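# Lift glass lid off red rice cooker, set it beside

## Task

Remove the glass lid from the red rice cooker and lay it flat on the counter next to the cooker, so that at the end neither gripper is in contact with the lid or the cooker.

## Robot and tools

Robot: two arms, left_arm and right_arm, each with six joints and a two-finger gripper. Joint order for every arm, in commands and in every per-joint list in results: waist, shoulder, elbow, wrist pitch, wrist yaw, wrist roll. Stated ranges in radians: waist -2.880 to 2.880, shoulder 0.000 to 3.142, elbow 0.000 to 3.019, wrist pitch -1.693 to 1.571, wrist yaw -1.571 to 1.571, wrist roll -2.094 to 2.094. The true end of each joint may differ from these by up to 0.084 rad either way.

Frame: positions are in the scene frame, in metres. The origin sits at table-top height, halfway between the two arms' nominal bases. +z points up, +x points out across the table, and left_arm is on the +y side. Left and right are arm names, not sides of an image. Reported hand positions and orientations can be off by a few centimetres, more at long reach. end_effector_position is the point between the finger pads, about 1 cm short of the tips. Fingers point along the gripper's +z axis and close along its y axis.

The command row: every movement argument is a single row of 14 numbers covering both arms, all in [-1, 1]. The first 7 are left_arm: six joint values then the opening. The last 7 are right_arm in the same layout. Always send all 14, even if only one arm should move.

Joint values are offsets, not poses. Each is added to the arm's Joint targets as they stand when the action (or move) begins, not to the previous row. They are scaled: 1.0 equals 2.811 rad for waist and shoulder, 2.53 for elbow, 2.575 for wrist pitch, 8.12 for wrist yaw, 9.528 for wrist roll. So a rad offset is divided by that factor. Sending the same nonzero offset again moves the joint further. Sending 0 for all six joints re-commands the current targets.

The opening number is absolute: +1 fully open, -1 closed. Between those, the fingers go to where grip_measured would read that value. It is always a command, so to leave a gripper unchanged resend its present value (see Tool commands); a 0 would half-close it.

execute_actions(actions, cameras): actions is a list of up to 15 rows; each row is held for one step of 1/30 s, and a table shorter than 15 rows keeps its last row for the remaining steps. An empty list just returns state and images. An action is rejected for both arms if it would push a joint more than 0.084 rad beyond its stated range; a malformed action, or a first action failing this check, rejects the whole call. A joint asked beyond its real end stops there, and the result may print "joint sent to its limit" (its absence proves nothing).

move(target, speed, blend, opening_speed, blocking, cameras): target is one 14-number row, or a list of up to 15 rows; every row's offsets count from the same starting Joint targets. All joints travel together along a path, so the gripper traces a curve, with no collision avoidance. speed is rad/s for the joint with the longest way to go (0.01 to 12.57, default 0.5), one value or one per target. blend (rad) rounds corners between listed targets. opening_speed (0.2 or more, per second on the -1..+1 scale) makes finger changes gradual; use a low value when closing on something fragile. blocking=false returns after about 0.5 s while the move continues. Paths are at least 0.5 s and cut off after 10 s. The result adds a "move:" line: done, off_target (resting more than 0.035 rad from target), moving, held, or fault, plus limits=held if steps were withheld. done does not mean contact is absent.

wait(seconds 0 to 10, cameras): lets time pass holding last commands; a running move keeps going. stop(cameras): brakes a running move. zoom_image(camera, region): camera is cam_left_wrist or cam_right_wrist; region [x0, y0, x1, y1] in image pixels, at most 504x504, from that camera's latest image. finished_scene(scene=1): ends the scene for good.

Results: Joint positions and Joint velocities per arm (rad, rad/s, then finger-pad gap in m, 0.094 when open); Joint targets (what the next offsets build on); Tool commands; grip_measured (opening on the command scale, reading a bit wide when empty, a bit narrow under a firm grip); grip_effort_nm (gripper motor effort, negative closing, not a finger force); joint torques (drive output including arm weight, with offsets and noise; joints 3 and 4 wrap at ±28 N m). "within noise" velocities mean the arm is still. "joint command not followed" means the clearance check altered targets.

Motion limits: each joint target may lead its measured angle only by a fixed amount, and targets implying more than 110 mm of hand travel are scaled back, so big moves need several actions. Very small turns may not start.

Cameras: cam_left_wrist and cam_right_wrist, each 672x504 fisheye, mounted on the wrists; images may lag during motion, and calibration is approximate.

Avoid: dropping the lid or releasing it while moving, slamming it down, striking or pressing hard, and any contact between the two arms (grippers are not kept apart and such a press can fail the scene). Nothing may fall off or be left off the table. Do not leave an arm stretched, loaded or pushing against something for long: motors heat, a MOTOR HOT line warns, and at 100 °C the arm drops and is disabled for 30 to 60 s. To end a push, command targets back past the measured positions. Open well above grip_measured to release. Loose objects may occasionally be nudged by outside disturbances.

Each tool is called after "Call:" as name(argument=value, ...), one argument or row to a line, values as JSON.

## Session

Call:
execute_actions(
  actions=[],
)

Scene clock: 0.00 s.
left_arm: end_effector_position=(+0.6379, -0.3828, +0.1753) grip_measured=+1.000 grip_effort_nm=n/a end_effector_quat_wxyz=(+0.353, +0.596, +0.636, -0.339) | right_arm: end_effector_position=(+0.3868, -0.7213, +0.1640) grip_measured=+1.000 grip_effort_nm=n/a end_effector_quat_wxyz=(-0.158, -0.431, -0.560, +0.689)
Joint positions: left_arm=[-0.746 2.474 2.478 -0.707 0.639 0.456 0.094] | right_arm=[-0.549 1.975 1.121 0.853 1.408 -0.69 0.094]
Joint velocities: within noise
Joint torques (N m): no reading
Heat: left arm: hottest waist 33 °C; right arm: hottest wrist yaw 32 °C.
Joint targets: left_arm=[-0.746 2.482 2.501 -0.705 0.638 0.456] | right_arm=[-0.549 1.966 1.143 0.858 1.408 -0.690]
Tool commands: left_gripper/opening=+1.0 right_gripper/opening=+1.0

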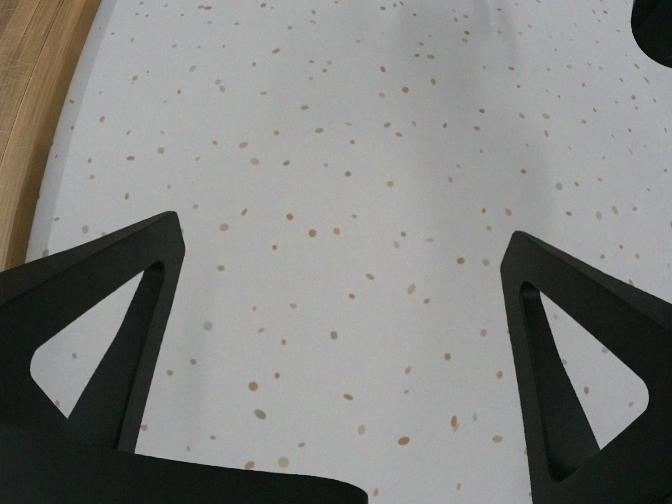

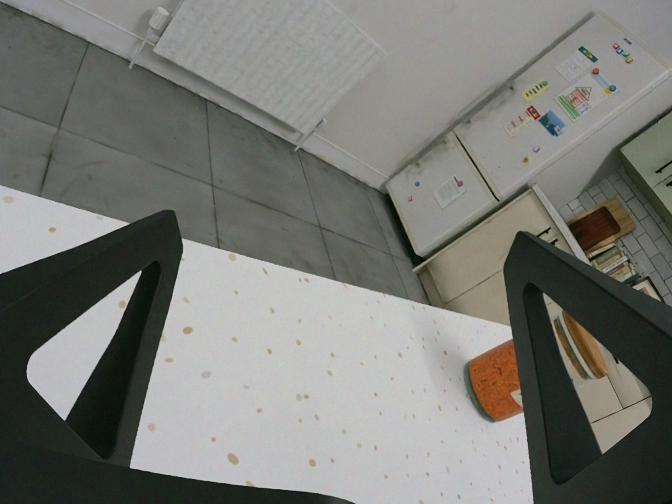

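Call:
move(
  target=[
    [0,-0.313,-0.237,-0.192,-0.0786,-0.0479,1,0,-0.13,0.141,-0.72,-0.173,0.0724,1],
  ],
  speed=1.2,
)

Scene clock: 24.83 s.
left_arm: end_effector_position=(+0.4968, -0.1137, +0.4441) grip_measured=+1.000 grip_effort_nm=0.027 end_effector_quat_wxyz=(+0.324, +0.346, +0.871, -0.126) | right_arm: end_effector_position=(+0.4774, -0.5793, +0.2141) grip_measured=+1.000 grip_effort_nm=-0.022 end_effector_quat_wxyz=(+0.193, +0.282, +0.938, -0.064)
Joint positions: left_arm=[-0.746 1.588 1.915 -1.187 0.003 0.009 0.094] | right_arm=[-0.549 1.619 1.445 -0.988 0.007 -0.011 0.094]
Joint velocities: within noise
Joint torques (N m): left_arm=[0.73 -14.1 8.29 0.7 -0.21 -0.19] | right_arm=[-0.44 -17.67 13.86 0.16 -0.16 0.15]
Heat: left arm: hottest waist 33 °C; right arm: hottest elbow 31 °C.
Joint targets: left_arm=[-0.746 1.602 1.902 -1.199 0.000 0.000] | right_arm=[-0.549 1.600 1.499 -0.996 0.003 0.000]
move: off_target (right_arm); right_arm: the elbow is farthest, 0.054 rad from its target
camera_calibration:
cam_left_wrist: T_world_to_cam=[[-0.633474, -0.773751, -0.00459672, 0.231278], [-0.77375, 0.633487, -0.00232372, 0.459028], [0.00470994, 0.0020847, -0.999987, 0.547128], [0, 0, 0, 1]] pos_world=[0.499105, -0.112978, 0.549251]
cam_right_wrist: T_world_to_cam=[[-0.495819, -0.868263, -0.0168175, -0.261609], [-0.840332, 0.474803, 0.261544, 0.62523], [-0.219104, 0.143811, -0.965045, 0.493827], [0, 0, 0, 1]] pos_world=[0.50389, -0.595024, 0.30864]

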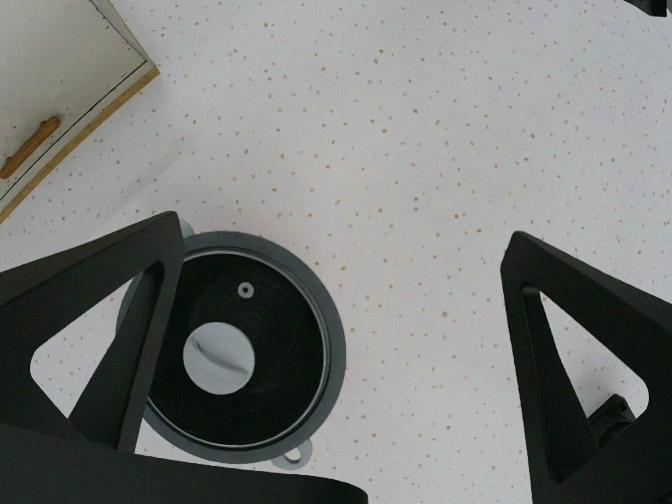

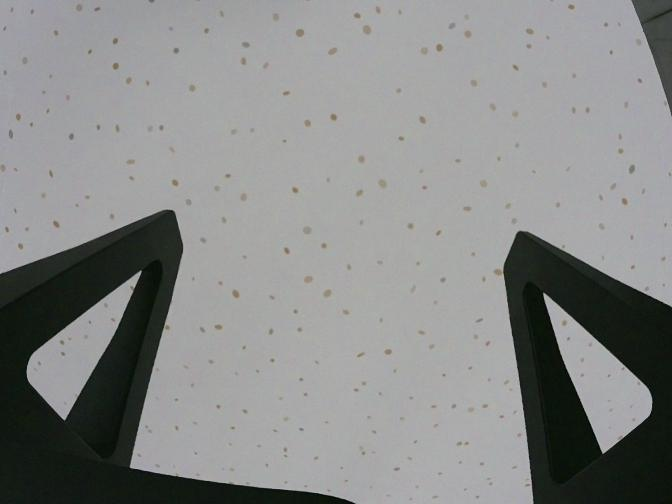

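Call:
move(
  target=[
    [0.159,0,0,0,0,0,1,0,-0.0,0,0,0,0,1],
  ],
  speed=1.2,
)

Scene clock: 38.40 s.
left_arm: end_effector_position=(+0.6346, +0.1256, +0.4439) grip_measured=+1.000 grip_effort_nm=0.022 end_effector_quat_wxyz=(+0.344, +0.142, +0.927, -0.050) | right_arm: end_effector_position=(+0.4773, -0.5792, +0.2141) grip_measured=+1.000 grip_effort_nm=-0.027 end_effector_quat_wxyz=(+0.193, +0.282, +0.938, -0.064)
Joint positions: left_arm=[-0.297 1.589 1.915 -1.187 -0.001 0.008 0.094] | right_arm=[-0.549 1.619 1.445 -0.988 0.007 -0.01 0.094]
Joint velocities: within noise
Joint torques (N m): left_arm=[0.32 -13.86 8.29 0.73 -0.08 -0.15] | right_arm=[-0.5 -17.61 13.89 0.16 -0.15 0.16]
Heat: left arm: hottest elbow 35 °C; right arm: hottest elbow 33 °C.
Joint targets: left_arm=[-0.299 1.602 1.902 -1.199 0.000 0.000] | right_arm=[-0.549 1.600 1.499 -0.996 0.003 0.000]
move: off_target (right_arm); right_arm: the elbow is farthest, 0.054 rad from its target
camera_calibration:
cam_left_wrist: T_world_to_cam=[[-0.231567, -0.972799, -0.00626115, 0.274355], [-0.972813, 0.231584, -0.00211613, 0.590769], [0.00350855, 0.0056009, -0.999978, 0.546095], [0, 0, 0, 1]] pos_world=[0.636323, 0.127021, 0.549051]
cam_right_wrist: T_world_to_cam=[[-0.496112, -0.868092, -0.0169731, -0.261275], [-0.840105, 0.474996, 0.261919, 0.625009], [-0.219308, 0.144201, -0.96494, 0.493996], [0, 0, 0, 1]] pos_world=[0.503789, -0.594923, 0.30854]

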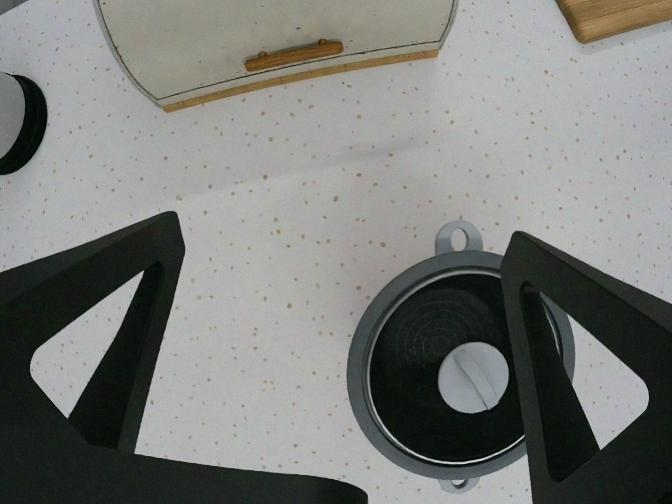

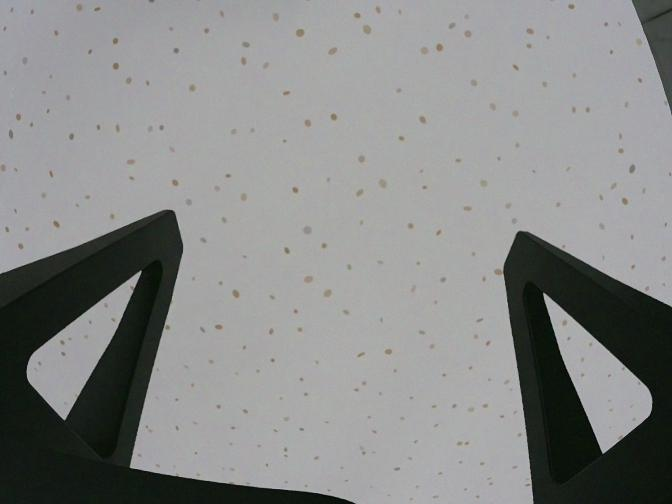

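Call:
zoom_image(
  camera="cam_left_wrist",
  region=[340, 210, 600, 500],
)

Scaled by 1.738 from the camera's 672x504 image, which has a finer 960x720 frame.

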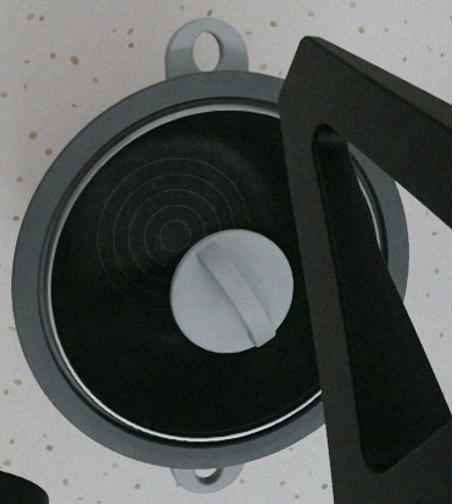

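Call:
move(
  target=[
    [0,0,0,0,0,0,1,0,-0.263,-0.343,0.476,0,0,1],
    [-0.093,0.033,-0.05,-0.176,0,-0.0887,1,0.423,-0.263,-0.343,0.476,0,0,1],
  ],
  speed=1.3,
)

Scene clock: 86.37 s.
left_arm: end_effector_position=(+0.4836, +0.0312, +0.2952) grip_measured=+1.000 grip_effort_nm=0.017 end_effector_quat_wxyz=(+0.015, -0.138, +0.990, -0.012) | right_arm: end_effector_position=(+0.3686, -0.0064, +0.3674) grip_measured=+1.000 grip_effort_nm=-0.032 end_effector_quat_wxyz=(+0.669, -0.209, +0.685, +0.197)
Joint positions: left_arm=[-0.559 1.68 1.789 -1.641 -0.001 -0.836 0.094] | right_arm=[0.63 0.869 0.632 0.21 0.004 -0.009 0.094]
Joint velocities: within noise
Joint torques (N m): left_arm=[0.79 -14.56 7.62 -0.23 -0.11 -0.19] | right_arm=[0.44 -4.01 9.69 1.87 -0.01 0.16]
Heat: left arm: hottest elbow 36 °C; right arm: hottest elbow 40 °C.
Joint targets: left_arm=[-0.561 1.695 1.775 -1.652 0.000 -0.845] | right_arm=[0.640 0.861 0.631 0.230 0.003 0.000]
move: done
camera_calibration:
cam_left_wrist: T_world_to_cam=[[0.323621, -0.946054, -0.0158687, -0.119954], [-0.730939, -0.260615, 0.63072, 0.176925], [-0.600831, -0.192515, -0.775848, 0.630793], [0, 0, 0, 1]] pos_world=[0.547141, 0.0540636, 0.375905]
cam_right_wrist: T_world_to_cam=[[0.592727, -0.803202, 0.0595136, -0.244511], [-0.492968, -0.420236, -0.761829, 0.463977], [0.636913, 0.422218, -0.645038, 0.104238], [0, 0, 0, 1]] pos_world=[0.307264, -0.0454231, 0.435261]

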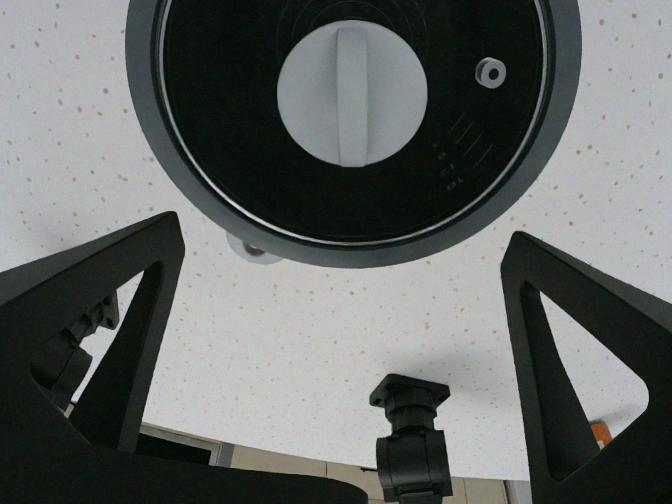

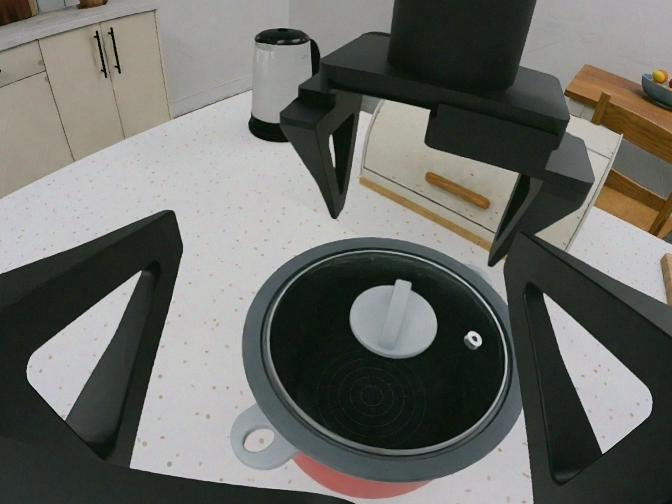

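Call:
zoom_image(
  camera="cam_right_wrist",
  region=[230, 220, 530, 500],
)

Scaled by 1.680 from the camera's 672x504 image, which has a finer 960x720 frame.

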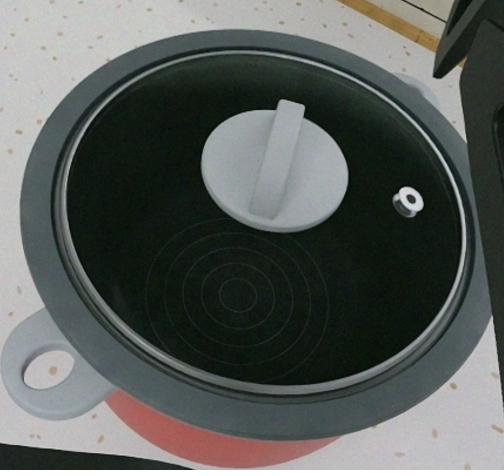

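Call:
move(
  target=[0.001,0.0377,-0.0241,0.0497,0,0,0.0,0,0,0,0,0,0,1],
  speed=0.5,
)

Call:
zoom_image(
  camera="cam_right_wrist",
  region=[280, 140, 530, 400],
)

Scene clock: 111.87 s.
left_arm: end_effector_position=(+0.5047, +0.0182, +0.2118) grip_measured=+0.003 grip_effort_nm=-0.115 end_effector_quat_wxyz=(-0.013, -0.139, +0.990, +0.013) | right_arm: end_effector_position=(+0.3686, -0.0064, +0.3674) grip_measured=+1.000 grip_effort_nm=-0.027 end_effector_quat_wxyz=(+0.669, -0.209, +0.685, +0.197)
Joint positions: left_arm=[-0.559 1.796 1.725 -1.536 -0.002 -0.837 0.047] | right_arm=[0.63 0.869 0.632 0.21 0.004 -0.009 0.094]
Joint velocities: within noise
Joint torques (N m): left_arm=[1.03 -17.03 7.8 0.51 -0.04 -0.14] | right_arm=[0.44 -4.13 9.73 1.85 -0.02 0.18]
Heat: left arm: hottest elbow 35 °C; right arm: hottest elbow 40 °C.
Joint targets: left_arm=[-0.558 1.801 1.715 -1.524 0.000 -0.845] | right_arm=[0.640 0.861 0.631 0.230 0.003 0.000]
move: done
camera_calibration:
cam_left_wrist: T_world_to_cam=[[0.322587, -0.943605, -0.0744762, -0.127416], [-0.689732, -0.288222, 0.664227, 0.214246], [-0.648234, -0.162903, -0.743811, 0.592818], [0, 0, 0, 1]] pos_world=[0.57316, 0.0380918, 0.289148]
cam_right_wrist: T_world_to_cam=[[0.592727, -0.803202, 0.0595136, -0.244511], [-0.492968, -0.420236, -0.761829, 0.463977], [0.636913, 0.422218, -0.645038, 0.104238], [0, 0, 0, 1]] pos_world=[0.307264, -0.0454231, 0.435261]

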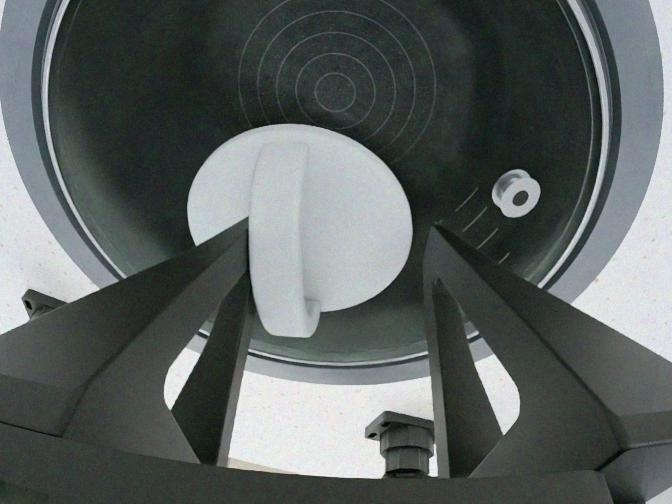

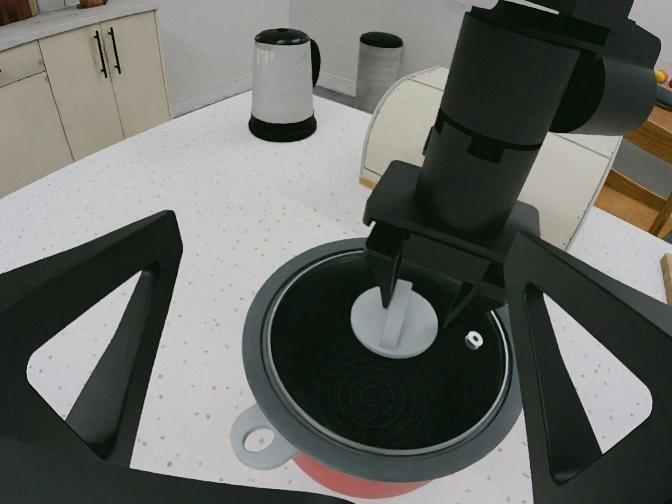

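Scaled by 1.938 from the camera's 672x504 image, which has a finer 960x720 frame.

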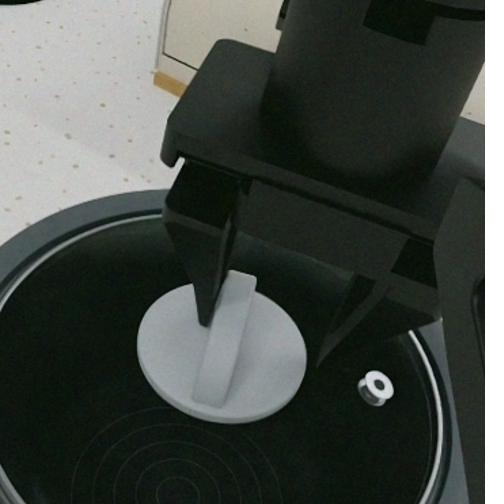

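Call:
move(
  target=[0.0036,-0.0103,-0.0266,0.0289,0,0,0.0,0,0,0,0,0,0,1],
  speed=0.4,
)

Call:
zoom_image(
  camera="cam_right_wrist",
  region=[280, 180, 530, 400],
)

Scene clock: 123.13 s.
left_arm: end_effector_position=(+0.5056, +0.0201, +0.2123) grip_measured=+0.003 grip_effort_nm=-0.120 end_effector_quat_wxyz=(+0.008, -0.141, +0.990, -0.005) | right_arm: end_effector_position=(+0.3686, -0.0064, +0.3674) grip_measured=+1.000 grip_effort_nm=-0.037 end_effector_quat_wxyz=(+0.669, -0.209, +0.685, +0.197)
Joint positions: left_arm=[-0.555 1.757 1.674 -1.468 -0.002 -0.838 0.047] | right_arm=[0.63 0.869 0.632 0.21 0.004 -0.009 0.094]
Joint velocities: within noise
Joint torques (N m): left_arm=[1.14 -15.56 6.43 0.7 -0.04 -0.16] | right_arm=[0.38 -3.9 9.72 1.84 -0.01 0.16]
Heat: left arm: hottest elbow 35 °C; right arm: hottest elbow 40 °C.
Joint targets: left_arm=[-0.548 1.772 1.647 -1.450 0.000 -0.845] | right_arm=[0.640 0.861 0.631 0.230 0.003 0.000]
move: done
camera_calibration:
cam_left_wrist: T_world_to_cam=[[0.329067, -0.943786, -0.0313424, -0.138296], [-0.719385, -0.27205, 0.639119, 0.235016], [-0.611719, -0.187766, -0.768469, 0.581294], [0, 0, 0, 1]] pos_world=[0.570164, 0.0425618, 0.292169]
cam_right_wrist: T_world_to_cam=[[0.592727, -0.803202, 0.0595136, -0.244511], [-0.492968, -0.420236, -0.761829, 0.463977], [0.636913, 0.422218, -0.645038, 0.104238], [0, 0, 0, 1]] pos_world=[0.307264, -0.0454231, 0.435261]

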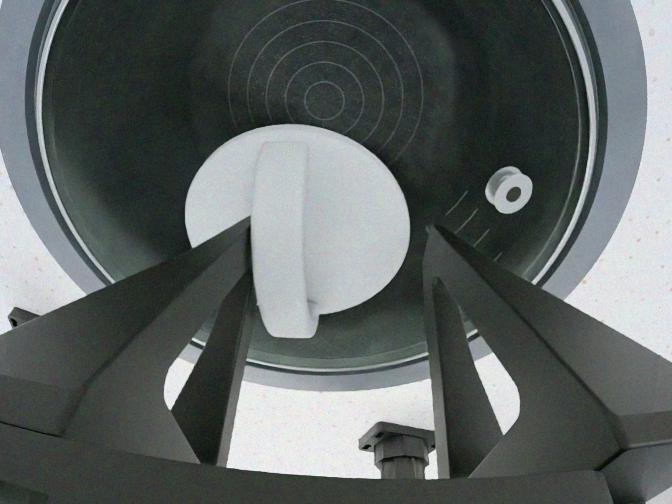

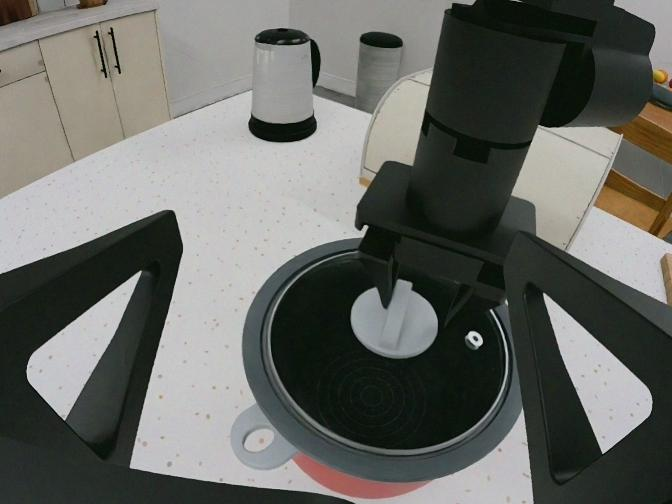

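Scaled by 2.016 from the camera's 672x504 image, which has a finer 960x720 frame.

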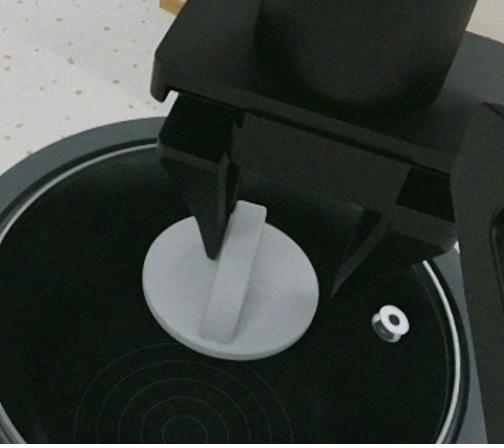

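Call:
move(
  target=[
    [0,-0.0036,0.009,-0.0155,0,0,0.0,0,0,0,0,0,0,1],
    [0.0025,-0.0128,-0.0051,-0.0117,0,0,0.0,0,0,0,0,0,0,1],
  ],
  speed=0.4,
)

Call:
zoom_image(
  camera="cam_right_wrist",
  region=[280, 180, 530, 400],
)

Scene clock: 140.97 s.
left_arm: end_effector_position=(+0.5003, +0.0277, +0.2109) grip_measured=+0.003 grip_effort_nm=-0.110 end_effector_quat_wxyz=(+0.003, -0.145, +0.989, -0.001) | right_arm: end_effector_position=(+0.3686, -0.0064, +0.3674) grip_measured=+1.000 grip_effort_nm=-0.037 end_effector_quat_wxyz=(+0.669, -0.209, +0.685, +0.197)
Joint positions: left_arm=[-0.548 1.743 1.651 -1.472 -0.002 -0.838 0.047] | right_arm=[0.63 0.869 0.632 0.21 0.004 -0.009 0.094]
Joint velocities: within noise
Joint torques (N m): left_arm=[1.49 -17.38 7.17 -0.2 -0.06 -0.15] | right_arm=[0.38 -4.19 9.74 1.87 -0.02 0.17]
Heat: left arm: hottest elbow 35 °C; right arm: hottest elbow 40 °C.
Joint targets: left_arm=[-0.541 1.736 1.634 -1.480 0.000 -0.845] | right_arm=[0.640 0.861 0.631 0.230 0.003 0.000]
move: done
camera_calibration:
cam_left_wrist: T_world_to_cam=[[0.335125, -0.941288, -0.0408535, -0.130549], [-0.710498, -0.280959, 0.645178, 0.228653], [-0.618776, -0.187189, -0.762939, 0.580774], [0, 0, 0, 1]] pos_world=[0.565577, 0.050072, 0.290241]
cam_right_wrist: T_world_to_cam=[[0.592727, -0.803202, 0.0595136, -0.244511], [-0.492968, -0.420236, -0.761829, 0.463977], [0.636913, 0.422218, -0.645038, 0.104238], [0, 0, 0, 1]] pos_world=[0.307264, -0.0454231, 0.435261]

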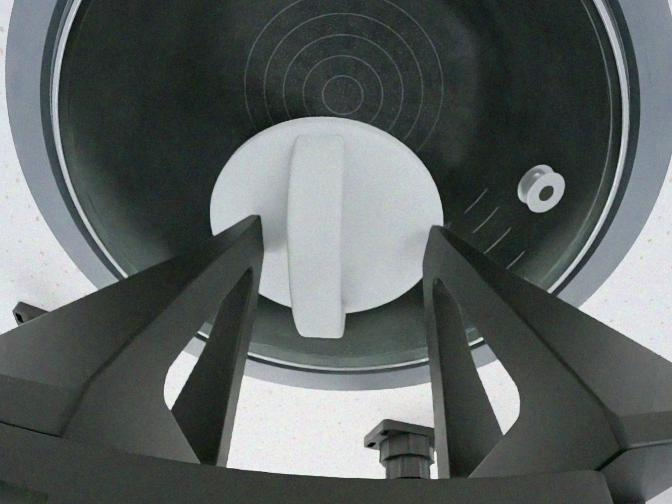

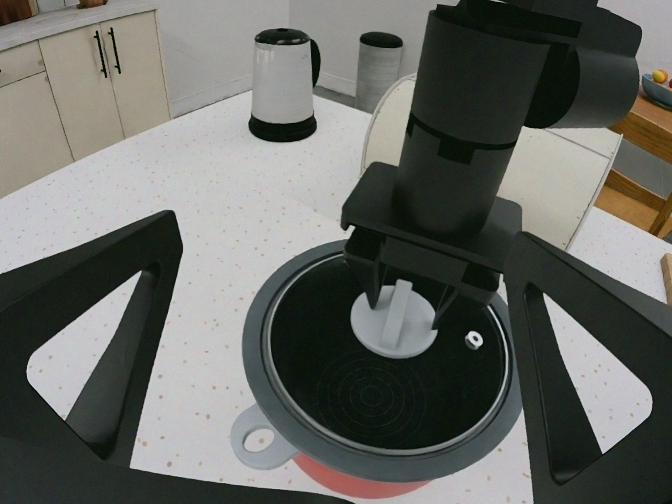

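Scaled by 2.016 from the camera's 672x504 image, which has a finer 960x720 frame.

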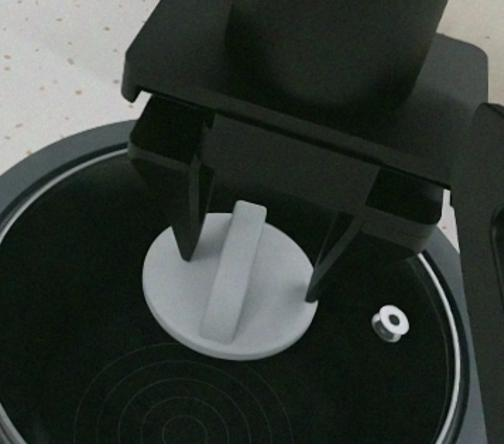

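Call:
move(
  target=[
    [0.0027,-0.0042,-0.0048,0,0,0,0.0,0,0,0,0,0,0,1],
    [0.0027,-0.0042,-0.0048,0,0,0,-1,0,0,0,0,0,0,1],
  ],
  speed=0.4,
  opening_speed=0.6,
)

Call:
zoom_image(
  camera="cam_right_wrist",
  region=[280, 180, 530, 400],
)

Scene clock: 153.27 s.
left_arm: end_effector_position=(+0.4978, +0.0334, +0.2135) grip_measured=-0.728 grip_effort_nm=-0.999 end_effector_quat_wxyz=(+0.003, -0.151, +0.988, -0.003) | right_arm: end_effector_position=(+0.3686, -0.0064, +0.3674) grip_measured=+1.000 grip_effort_nm=-0.032 end_effector_quat_wxyz=(+0.669, -0.209, +0.685, +0.197)
Joint positions: left_arm=[-0.541 1.728 1.638 -1.472 0.001 -0.844 0.013] | right_arm=[0.63 0.869 0.632 0.21 0.004 -0.009 0.094]
Joint velocities: within noise
Joint torques (N m): left_arm=[1.49 -16.85 7.49 -0.35 -0.21 -0.09] | right_arm=[0.38 -3.96 9.72 1.84 -0.02 0.16]
Heat: left arm: hottest elbow 35 °C; right arm: hottest elbow 40 °C.
Joint targets: left_arm=[-0.533 1.724 1.622 -1.480 0.000 -0.845] | right_arm=[0.640 0.861 0.631 0.230 0.003 0.000]
move: done
camera_calibration:
cam_left_wrist: T_world_to_cam=[[0.347665, -0.936849, -0.0379942, -0.131238], [-0.706651, -0.288442, 0.6461, 0.225027], [-0.616257, -0.197778, -0.762306, 0.581279], [0, 0, 0, 1]] pos_world=[0.56286, 0.0569216, 0.292737]
cam_right_wrist: T_world_to_cam=[[0.592727, -0.803202, 0.0595136, -0.244511], [-0.492968, -0.420236, -0.761829, 0.463977], [0.636913, 0.422218, -0.645038, 0.104238], [0, 0, 0, 1]] pos_world=[0.307264, -0.0454231, 0.435261]

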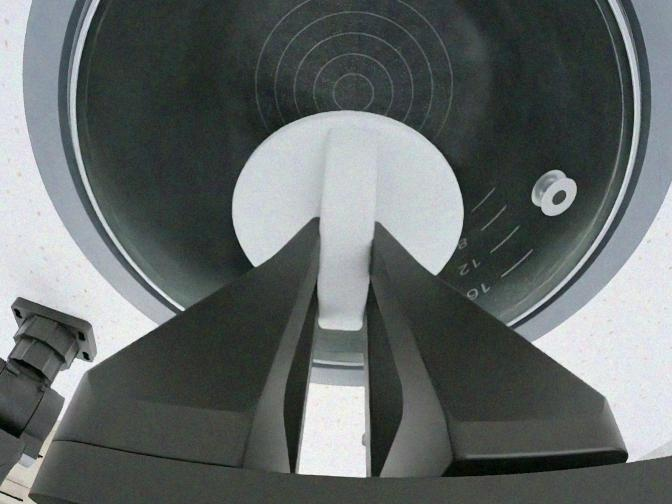

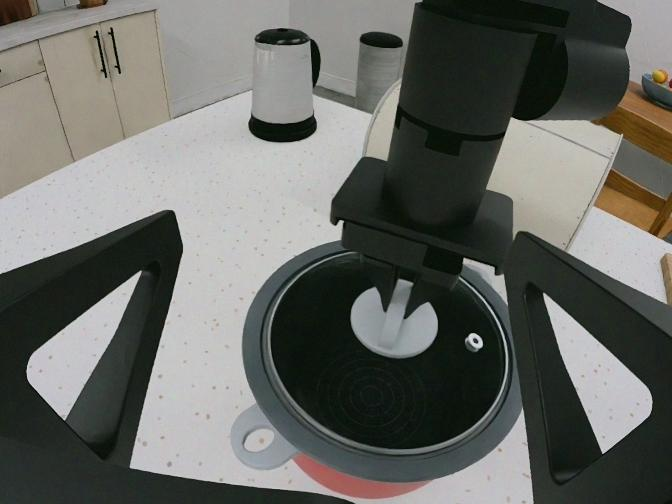

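Scaled by 2.016 from the camera's 672x504 image, which has a finer 960x720 frame.

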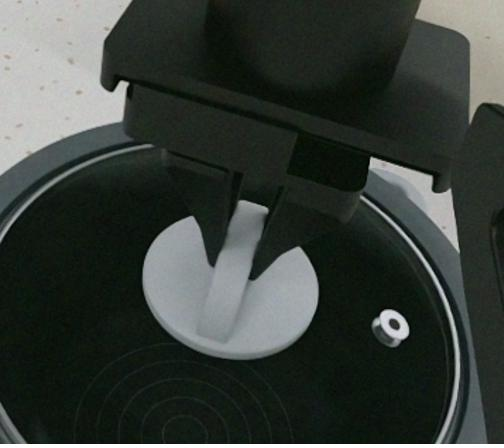

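Call:
move(
  target=[
    [0,0,0,0,0,0,-1,-0.545,0,0,0,0,0,1],
    [0,-0.0334,0.0573,-0.0777,0,0,-1,-0.545,0,0,0,0,0,1],
  ],
  speed=[1.2,0.25],
)

Scene clock: 179.37 s.
left_arm: end_effector_position=(+0.4627, +0.0542, +0.2809) grip_measured=-0.728 grip_effort_nm=-1.004 end_effector_quat_wxyz=(-0.013, -0.151, +0.988, +0.010) | right_arm: end_effector_position=(+0.2631, -0.6101, +0.3674) grip_measured=+1.000 grip_effort_nm=-0.056 end_effector_quat_wxyz=(+0.622, +0.319, +0.642, -0.316)
Joint positions: left_arm=[-0.541 1.642 1.703 -1.664 0.002 -0.844 0.013] | right_arm=[-0.882 0.869 0.632 0.21 0.005 -0.009 0.094]
Joint velocities: within noise
Joint torques (N m): left_arm=[1.26 -16.03 13.89 -0.44 -0.2 -0.1] | right_arm=[-1.32 -4.07 9.72 1.85 -0.03 0.17]
Heat: left arm: hottest elbow 35 °C; right arm: hottest elbow 40 °C.
Joint targets: left_arm=[-0.533 1.630 1.767 -1.677 0.000 -0.845] | right_arm=[-0.892 0.861 0.631 0.230 0.003 0.000]
joint sent to its limit (left arm) — the wrist pitch, lower limit.
move: off_target (left_arm); left_arm: the elbow is farthest, 0.064 rad from its target
camera_calibration:
cam_left_wrist: T_world_to_cam=[[0.345782, -0.93577, -0.0690592, -0.087416], [-0.683261, -0.301552, 0.664997, 0.14723], [-0.643109, -0.182758, -0.743646, 0.621518], [0, 0, 0, 1]] pos_world=[0.530527, 0.0761839, 0.358245]
cam_right_wrist: T_world_to_cam=[[-0.767862, -0.637881, 0.0591204, -0.207915], [-0.447598, 0.468193, -0.761874, 0.68837], [0.458305, -0.611476, -0.645022, -0.157332], [0, 0, 0, 1]] pos_world=[0.220569, -0.55112, 0.43526]

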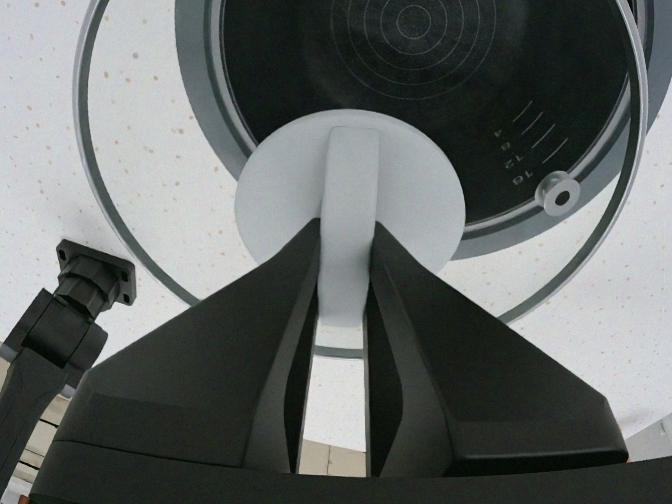

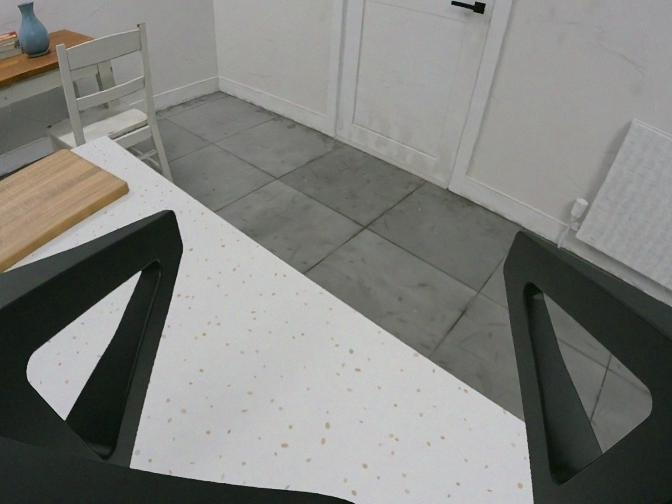

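Call:
move(
  target=[
    [-0.1395,0.184,0.230,0,0,0,-1,-0.545,0,0,0,0,0,1],
    [-0.1395,0.2312,0.1779,0.0885,0,0,-1,0,0,0,0,0,0,1],
  ],
  speed=[0.5,0.3],
  blend=[0.05,0],
)

Scene clock: 208.87 s.
left_arm: end_effector_position=(+0.4713, -0.2632, +0.1032) grip_measured=-0.728 grip_effort_nm=-0.999 end_effector_quat_wxyz=(+0.014, +0.041, +0.999, -0.018) | right_arm: end_effector_position=(+0.2558, -0.6155, +0.3674) grip_measured=+1.000 grip_effort_nm=-0.061 end_effector_quat_wxyz=(+0.619, +0.325, +0.638, -0.322)
Joint positions: left_arm=[-0.926 2.282 2.219 -1.462 0.001 -0.844 0.013] | right_arm=[-0.903 0.869 0.632 0.21 0.004 -0.009 0.094]
Joint velocities: within noise
Joint torques (N m): left_arm=[0.79 -24.76 8.59 0.76 -0.18 -0.07] | right_arm=[0.44 -4.01 9.7 1.85 0.01 0.16]
Heat: left arm: hottest elbow 40 °C; right arm: hottest elbow 40 °C.
Joint targets: left_arm=[-0.925 2.280 2.217 -1.449 0.000 -0.845] | right_arm=[-0.892 0.861 0.631 0.230 0.003 0.000]
move: done
camera_calibration:
cam_left_wrist: T_world_to_cam=[[-0.0294116, -0.999531, -0.00855706, -0.245899], [-0.777353, 0.0174906, 0.628821, 0.307636], [-0.628376, 0.0251465, -0.777503, 0.488185], [0, 0, 0, 1]] pos_world=[0.538674, -0.263441, 0.184013]
cam_right_wrist: T_world_to_cam=[[-0.780121, -0.622836, 0.059047, -0.204384], [-0.438383, 0.476862, -0.761855, 0.6906], [0.446353, -0.620224, -0.645051, -0.159592], [0, 0, 0, 1]] pos_world=[0.214537, -0.555602, 0.43526]

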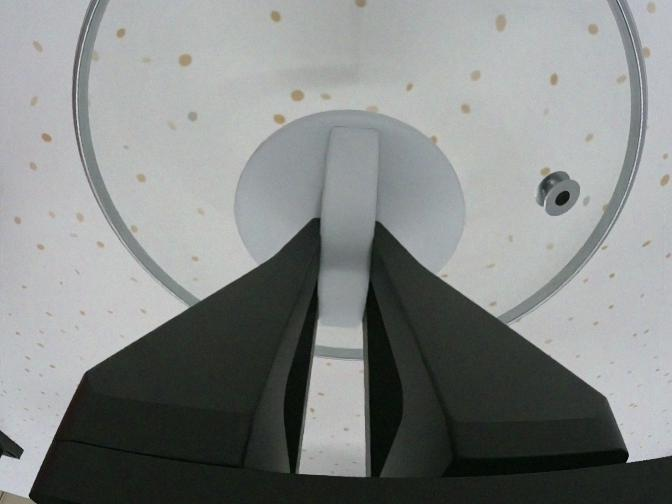

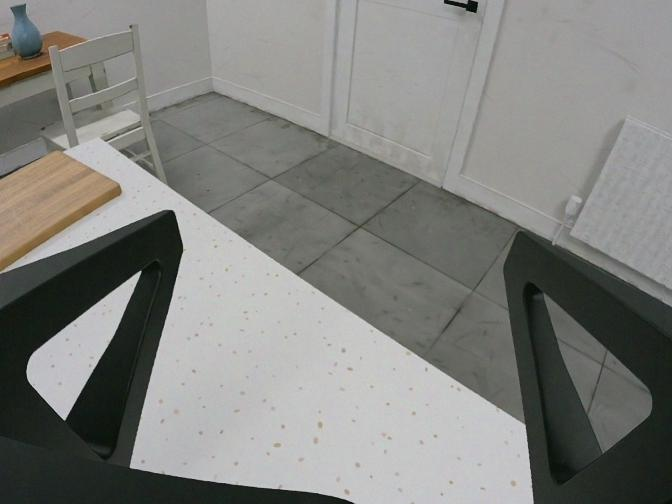

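Call:
move(
  target=[0,0.0118,-0.008,0.0064,0,0,-1,0,0,0,0,0,0,1],
  speed=0.15,
  cameras=["cam_left_wrist"],
)

Call:
move(
  target=[0,0.00395,-0.00265,0.0069,0,0,-1,0,0,0,0,0,0,1],
  speed=0.1,
  cameras=["cam_left_wrist"],
)

Scene clock: 224.67 s.
left_arm: end_effector_position=(+0.4691, -0.2602, +0.0665) grip_measured=-0.728 grip_effort_nm=-0.999 end_effector_quat_wxyz=(+0.000, +0.041, +0.999, -0.001) | right_arm: end_effector_position=(+0.2558, -0.6155, +0.3674) grip_measured=+1.000 grip_effort_nm=-0.051 end_effector_quat_wxyz=(+0.619, +0.325, +0.638, -0.322)
Joint positions: left_arm=[-0.926 2.323 2.197 -1.444 0.001 -0.844 0.013] | right_arm=[-0.903 0.869 0.632 0.21 0.004 -0.009 0.094]
Joint velocities: within noise
Joint torques (N m): left_arm=[0.97 -25.99 8.7 0.46 -0.19 -0.07] | right_arm=[0.44 -4.01 9.72 1.88 0 0.17]
Heat: left arm: hottest elbow 39 °C; right arm: hottest elbow 40 °C.
Joint targets: left_arm=[-0.925 2.314 2.197 -1.432 0.000 -0.845] | right_arm=[-0.892 0.861 0.631 0.230 0.003 0.000]
move: done
camera_calibration:
cam_left_wrist: T_world_to_cam=[[-0.0301455, -0.998589, -0.0437218, -0.240349], [-0.760044, -0.00550846, 0.649849, 0.313494], [-0.649172, 0.0528205, -0.758805, 0.473839], [0, 0, 0, 1]] pos_world=[0.538627, -0.263312, 0.145319]
Images, in order (width x height): cam_left_wrist 672x504.

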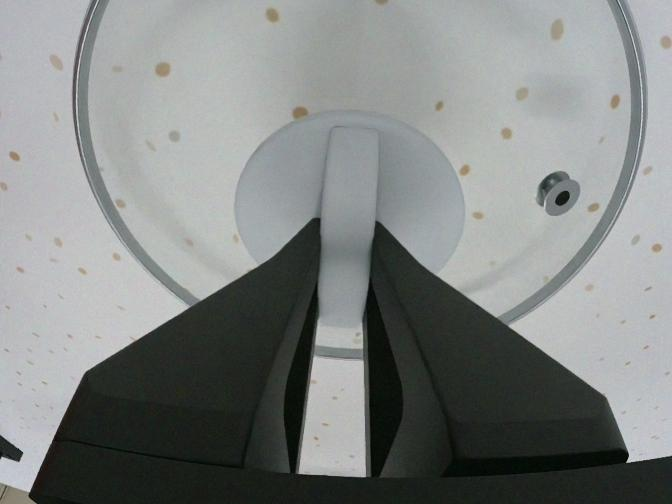

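Scene clock: 225.47 s.
left_arm: end_effector_position=(+0.4716, -0.2635, +0.0663) grip_measured=-0.728 grip_effort_nm=-0.999 end_effector_quat_wxyz=(+0.005, +0.041, +0.999, -0.007) | right_arm: end_effector_position=(+0.2558, -0.6155, +0.3674) grip_measured=+1.000 grip_effort_nm=-0.056 end_effector_quat_wxyz=(+0.619, +0.325, +0.638, -0.322)
Joint positions: left_arm=[-0.926 2.324 2.197 -1.427 0.001 -0.844 0.013] | right_arm=[-0.903 0.869 0.632 0.21 0.004 -0.009 0.094]
Joint velocities: within noise
Joint torques (N m): left_arm=[0.67 -24.47 8.13 0.53 -0.17 -0.09] | right_arm=[0.26 -4.07 9.73 1.85 0.01 0.17]
Heat: left arm: hottest elbow 39 °C; right arm: hottest elbow 40 °C.
Joint targets: left_arm=[-0.925 2.324 2.190 -1.415 0.000 -0.845] | right_arm=[-0.892 0.861 0.631 0.230 0.003 0.000]
move: done
camera_calibration:
cam_left_wrist: T_world_to_cam=[[-0.0297631, -0.999078, -0.0309491, -0.244746], [-0.766437, 0.00293528, 0.642313, 0.321208], [-0.641629, 0.0428378, -0.765818, 0.469752], [0, 0, 0, 1]] pos_world=[0.540308, -0.265586, 0.145854]
Images, in order (width x height): cam_left_wrist 672x504.

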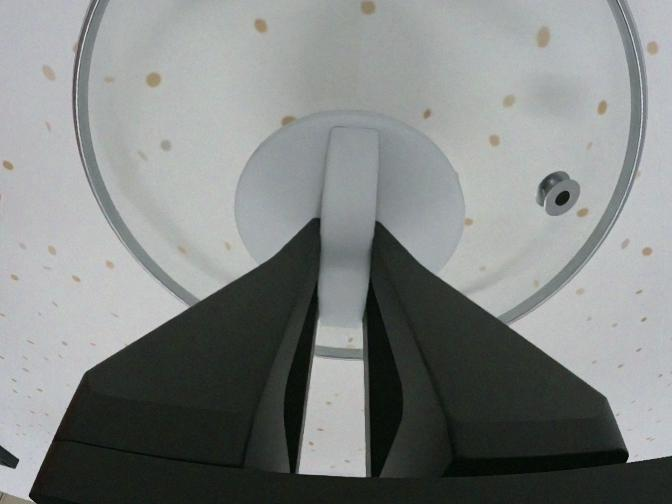

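Call:
move(
  target=[0,0.00395,-0.00265,0.0,0,0,-1,0,0,0,0,0,0,1],
  speed=0.1,
  cameras=["cam_left_wrist"],
)

Call:
move(
  target=[0,0.00395,-0.00265,0.0069,0,0,-1,0,0,0,0,0,0,1],
  speed=0.1,
  cameras=["cam_left_wrist"],
)

Scene clock: 229.63 s.
left_arm: end_effector_position=(+0.4691, -0.2601, +0.0518) grip_measured=-0.728 grip_effort_nm=-0.999 end_effector_quat_wxyz=(-0.003, +0.041, +0.999, +0.003) | right_arm: end_effector_position=(+0.2558, -0.6155, +0.3674) grip_measured=+1.000 grip_effort_nm=-0.061 end_effector_quat_wxyz=(+0.619, +0.325, +0.638, -0.322)
Joint positions: left_arm=[-0.926 2.338 2.186 -1.426 0.001 -0.844 0.013] | right_arm=[-0.903 0.869 0.632 0.21 0.004 -0.009 0.094]
Joint velocities: within noise
Joint torques (N m): left_arm=[0.73 -25.47 8.38 0.44 -0.2 -0.06] | right_arm=[0.44 -3.96 9.69 1.84 0.01 0.16]
Heat: left arm: hottest elbow 38 °C; right arm: hottest elbow 40 °C.
Joint targets: left_arm=[-0.925 2.336 2.183 -1.415 0.000 -0.845] | right_arm=[-0.892 0.861 0.631 0.230 0.003 0.000]
move: done
camera_calibration:
cam_left_wrist: T_world_to_cam=[[-0.030345, -0.998263, -0.0505085, -0.240431], [-0.756574, -0.0100833, 0.65383, 0.319891], [-0.653204, 0.0580539, -0.754954, 0.465722], [0, 0, 0, 1]] pos_world=[0.538937, -0.263825, 0.1303]
Images, in order (width x height): cam_left_wrist 672x504.

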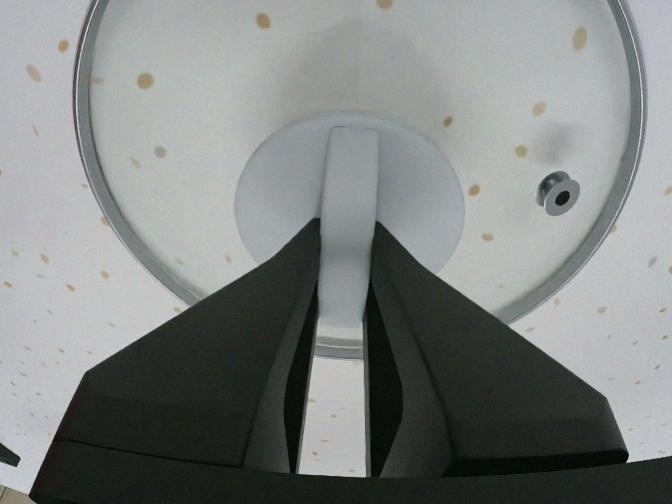

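Scene clock: 230.33 s.
left_arm: end_effector_position=(+0.4708, -0.2625, +0.0497) grip_measured=-0.728 grip_effort_nm=-1.004 end_effector_quat_wxyz=(+0.000, +0.041, +0.999, -0.001) | right_arm: end_effector_position=(+0.2558, -0.6155, +0.3674) grip_measured=+1.000 grip_effort_nm=-0.061 end_effector_quat_wxyz=(+0.619, +0.325, +0.638, -0.322)
Joint positions: left_arm=[-0.926 2.342 2.186 -1.413 0.001 -0.844 0.013] | right_arm=[-0.903 0.869 0.632 0.21 0.004 -0.009 0.094]
Joint velocities: within noise
Joint torques (N m): left_arm=[0.56 -24.7 7.86 0.8 -0.18 -0.09] | right_arm=[0.38 -4.01 9.7 1.85 0.01 0.17]
Heat: left arm: hottest elbow 38 °C; right arm: hottest elbow 40 °C.
Joint targets: left_arm=[-0.925 2.347 2.177 -1.397 0.000 -0.845] | right_arm=[-0.892 0.861 0.631 0.230 0.003 0.000]
move: done
camera_calibration:
cam_left_wrist: T_world_to_cam=[[-0.0301309, -0.998628, -0.0428183, -0.243358], [-0.76048, -0.0048966, 0.649343, 0.326087], [-0.648662, 0.0521277, -0.759289, 0.46199], [0, 0, 0, 1]] pos_world=[0.540326, -0.26551, 0.128622]
Images, in order (width x height): cam_left_wrist 672x504.

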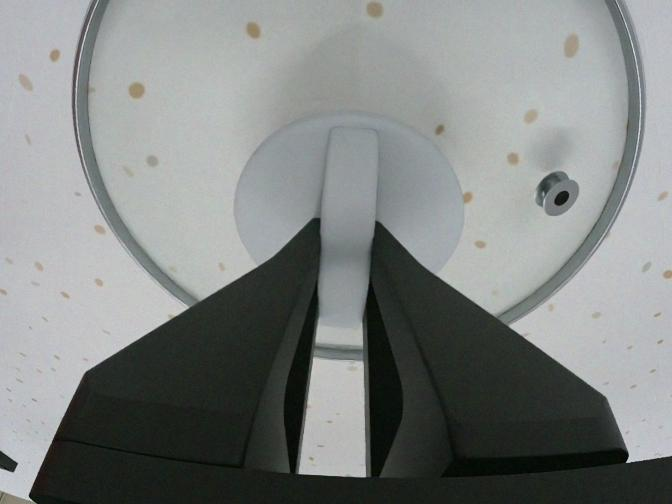

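Call:
move(
  target=[0,0.00395,-0.00265,0.0039,0,0,-1,0,0,0,0,0,0,1],
  speed=0.1,
  cameras=["cam_left_wrist"],
)

Scene clock: 238.57 s.
left_arm: end_effector_position=(+0.4710, -0.2627, +0.0482) grip_measured=-0.728 grip_effort_nm=-1.004 end_effector_quat_wxyz=(+0.001, +0.041, +0.999, -0.002) | right_arm: end_effector_position=(+0.2558, -0.6155, +0.3674) grip_measured=+1.000 grip_effort_nm=-0.056 end_effector_quat_wxyz=(+0.619, +0.325, +0.638, -0.322)
Joint positions: left_arm=[-0.926 2.342 2.182 -1.407 0.001 -0.844 0.013] | right_arm=[-0.903 0.869 0.632 0.21 0.004 -0.009 0.094]
Joint velocities: within noise
Joint torques (N m): left_arm=[0.91 -23.65 7.71 0.81 -0.17 -0.11] | right_arm=[0.44 -4.07 9.74 1.88 0.01 0.17]
Heat: left arm: hottest elbow 38 °C; right arm: hottest elbow 40 °C.
Joint targets: left_arm=[-0.925 2.358 2.170 -1.387 0.000 -0.845] | right_arm=[-0.892 0.861 0.631 0.230 0.003 0.000]
move: done
camera_calibration:
cam_left_wrist: T_world_to_cam=[[-0.0300817, -0.998694, -0.0412911, -0.243753], [-0.761267, -0.00387914, 0.648427, 0.327803], [-0.647741, 0.0509393, -0.760156, 0.460231], [0, 0, 0, 1]] pos_world=[0.540323, -0.265607, 0.127226]
Images, in order (width x height): cam_left_wrist 672x504.

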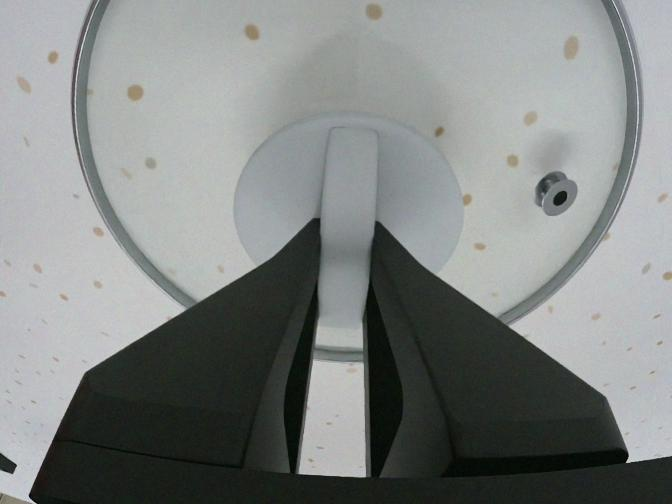

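Call:
move(
  target=[0,0.00395,-0.00265,0.0029,0,0,-1,0,0,0,0,0,0,1],
  speed=0.1,
  cameras=["cam_left_wrist"],
)

Scene clock: 243.87 s.
left_arm: end_effector_position=(+0.4710, -0.2627, +0.0477) grip_measured=-0.728 grip_effort_nm=-1.004 end_effector_quat_wxyz=(+0.001, +0.041, +0.999, -0.002) | right_arm: end_effector_position=(+0.2558, -0.6155, +0.3674) grip_measured=+1.000 grip_effort_nm=-0.061 end_effector_quat_wxyz=(+0.619, +0.325, +0.638, -0.322)
Joint positions: left_arm=[-0.926 2.342 2.18 -1.405 0.001 -0.844 0.013] | right_arm=[-0.903 0.869 0.632 0.21 0.004 -0.009 0.094]
Joint velocities: within noise
Joint torques (N m): left_arm=[0.38 -22.3 7.28 1.03 -0.18 -0.08] | right_arm=[0.38 -4.07 9.72 1.85 0.01 0.17]
Heat: left arm: hottest elbow 38 °C; right arm: hottest elbow 40 °C.
Joint targets: left_arm=[-0.925 2.369 2.164 -1.379 0.000 -0.845] | right_arm=[-0.892 0.861 0.631 0.230 0.003 0.000]
move: done
camera_calibration:
cam_left_wrist: T_world_to_cam=[[-0.0301016, -0.998705, -0.0410186, -0.2438], [-0.761401, -0.00367654, 0.648271, 0.328273], [-0.647582, 0.0507456, -0.760304, 0.459732], [0, 0, 0, 1]] pos_world=[0.540323, -0.265607, 0.126727]
Images, in order (width x height): cam_left_wrist 672x504.

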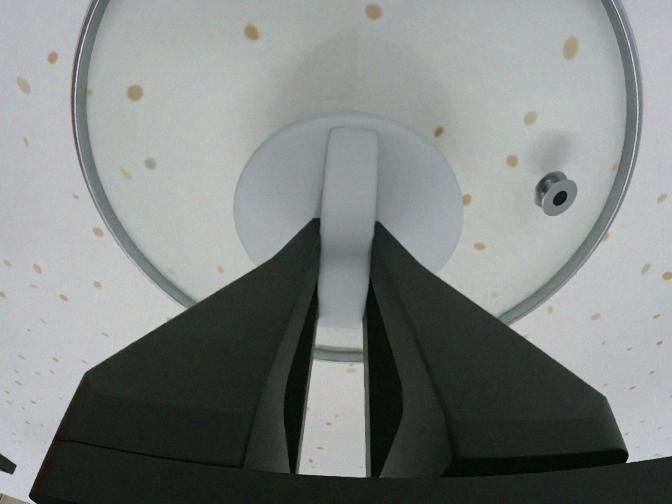

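Call:
move(
  target=[
    [0,-0.0068,0.0047,-0.007,0,0,-1,0,0,0,0,0,0,1],
    [0,-0.0068,0.0047,-0.007,0,0,-0.1,0,0,0,0,0,0,1],
  ],
  speed=0.1,
  opening_speed=0.6,
  cameras=["cam_left_wrist"],
)

Scene clock: 252.80 s.
left_arm: end_effector_position=(+0.4710, -0.2627, +0.0477) grip_measured=-0.103 grip_effort_nm=0.173 end_effector_quat_wxyz=(+0.001, +0.041, +0.999, -0.002) | right_arm: end_effector_position=(+0.2558, -0.6155, +0.3674) grip_measured=+1.000 grip_effort_nm=-0.056 end_effector_quat_wxyz=(+0.619, +0.325, +0.638, -0.322)
Joint positions: left_arm=[-0.926 2.342 2.18 -1.405 0.001 -0.844 0.042] | right_arm=[-0.903 0.869 0.632 0.21 0.004 -0.009 0.094]
Joint velocities: within noise
Joint torques (N m): left_arm=[0.85 -24.18 8.24 0.4 -0.19 -0.08] | right_arm=[0.38 -4.01 9.73 1.85 0.01 0.17]
Heat: left arm: hottest elbow 37 °C; right arm: hottest elbow 40 °C.
Joint targets: left_arm=[-0.925 2.350 2.175 -1.397 0.000 -0.845] | right_arm=[-0.892 0.861 0.631 0.230 0.003 0.000]
move: done
camera_calibration:
cam_left_wrist: T_world_to_cam=[[-0.0301016, -0.998705, -0.0410186, -0.2438], [-0.761401, -0.00367654, 0.648271, 0.328273], [-0.647582, 0.0507456, -0.760304, 0.459732], [0, 0, 0, 1]] pos_world=[0.540323, -0.265607, 0.126727]
Images, in order (width x height): cam_left_wrist 672x504.

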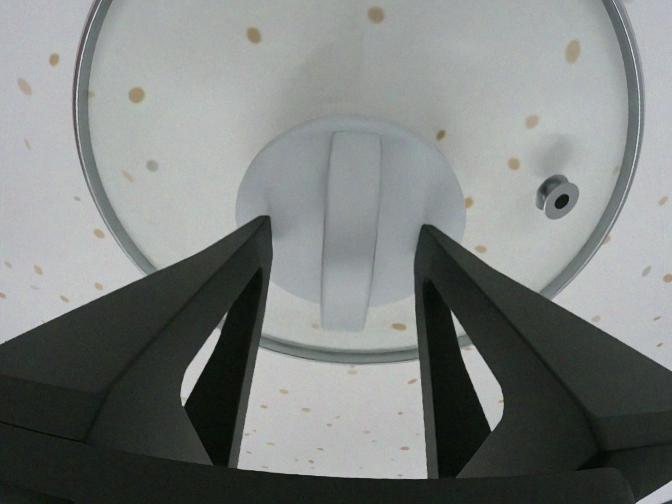

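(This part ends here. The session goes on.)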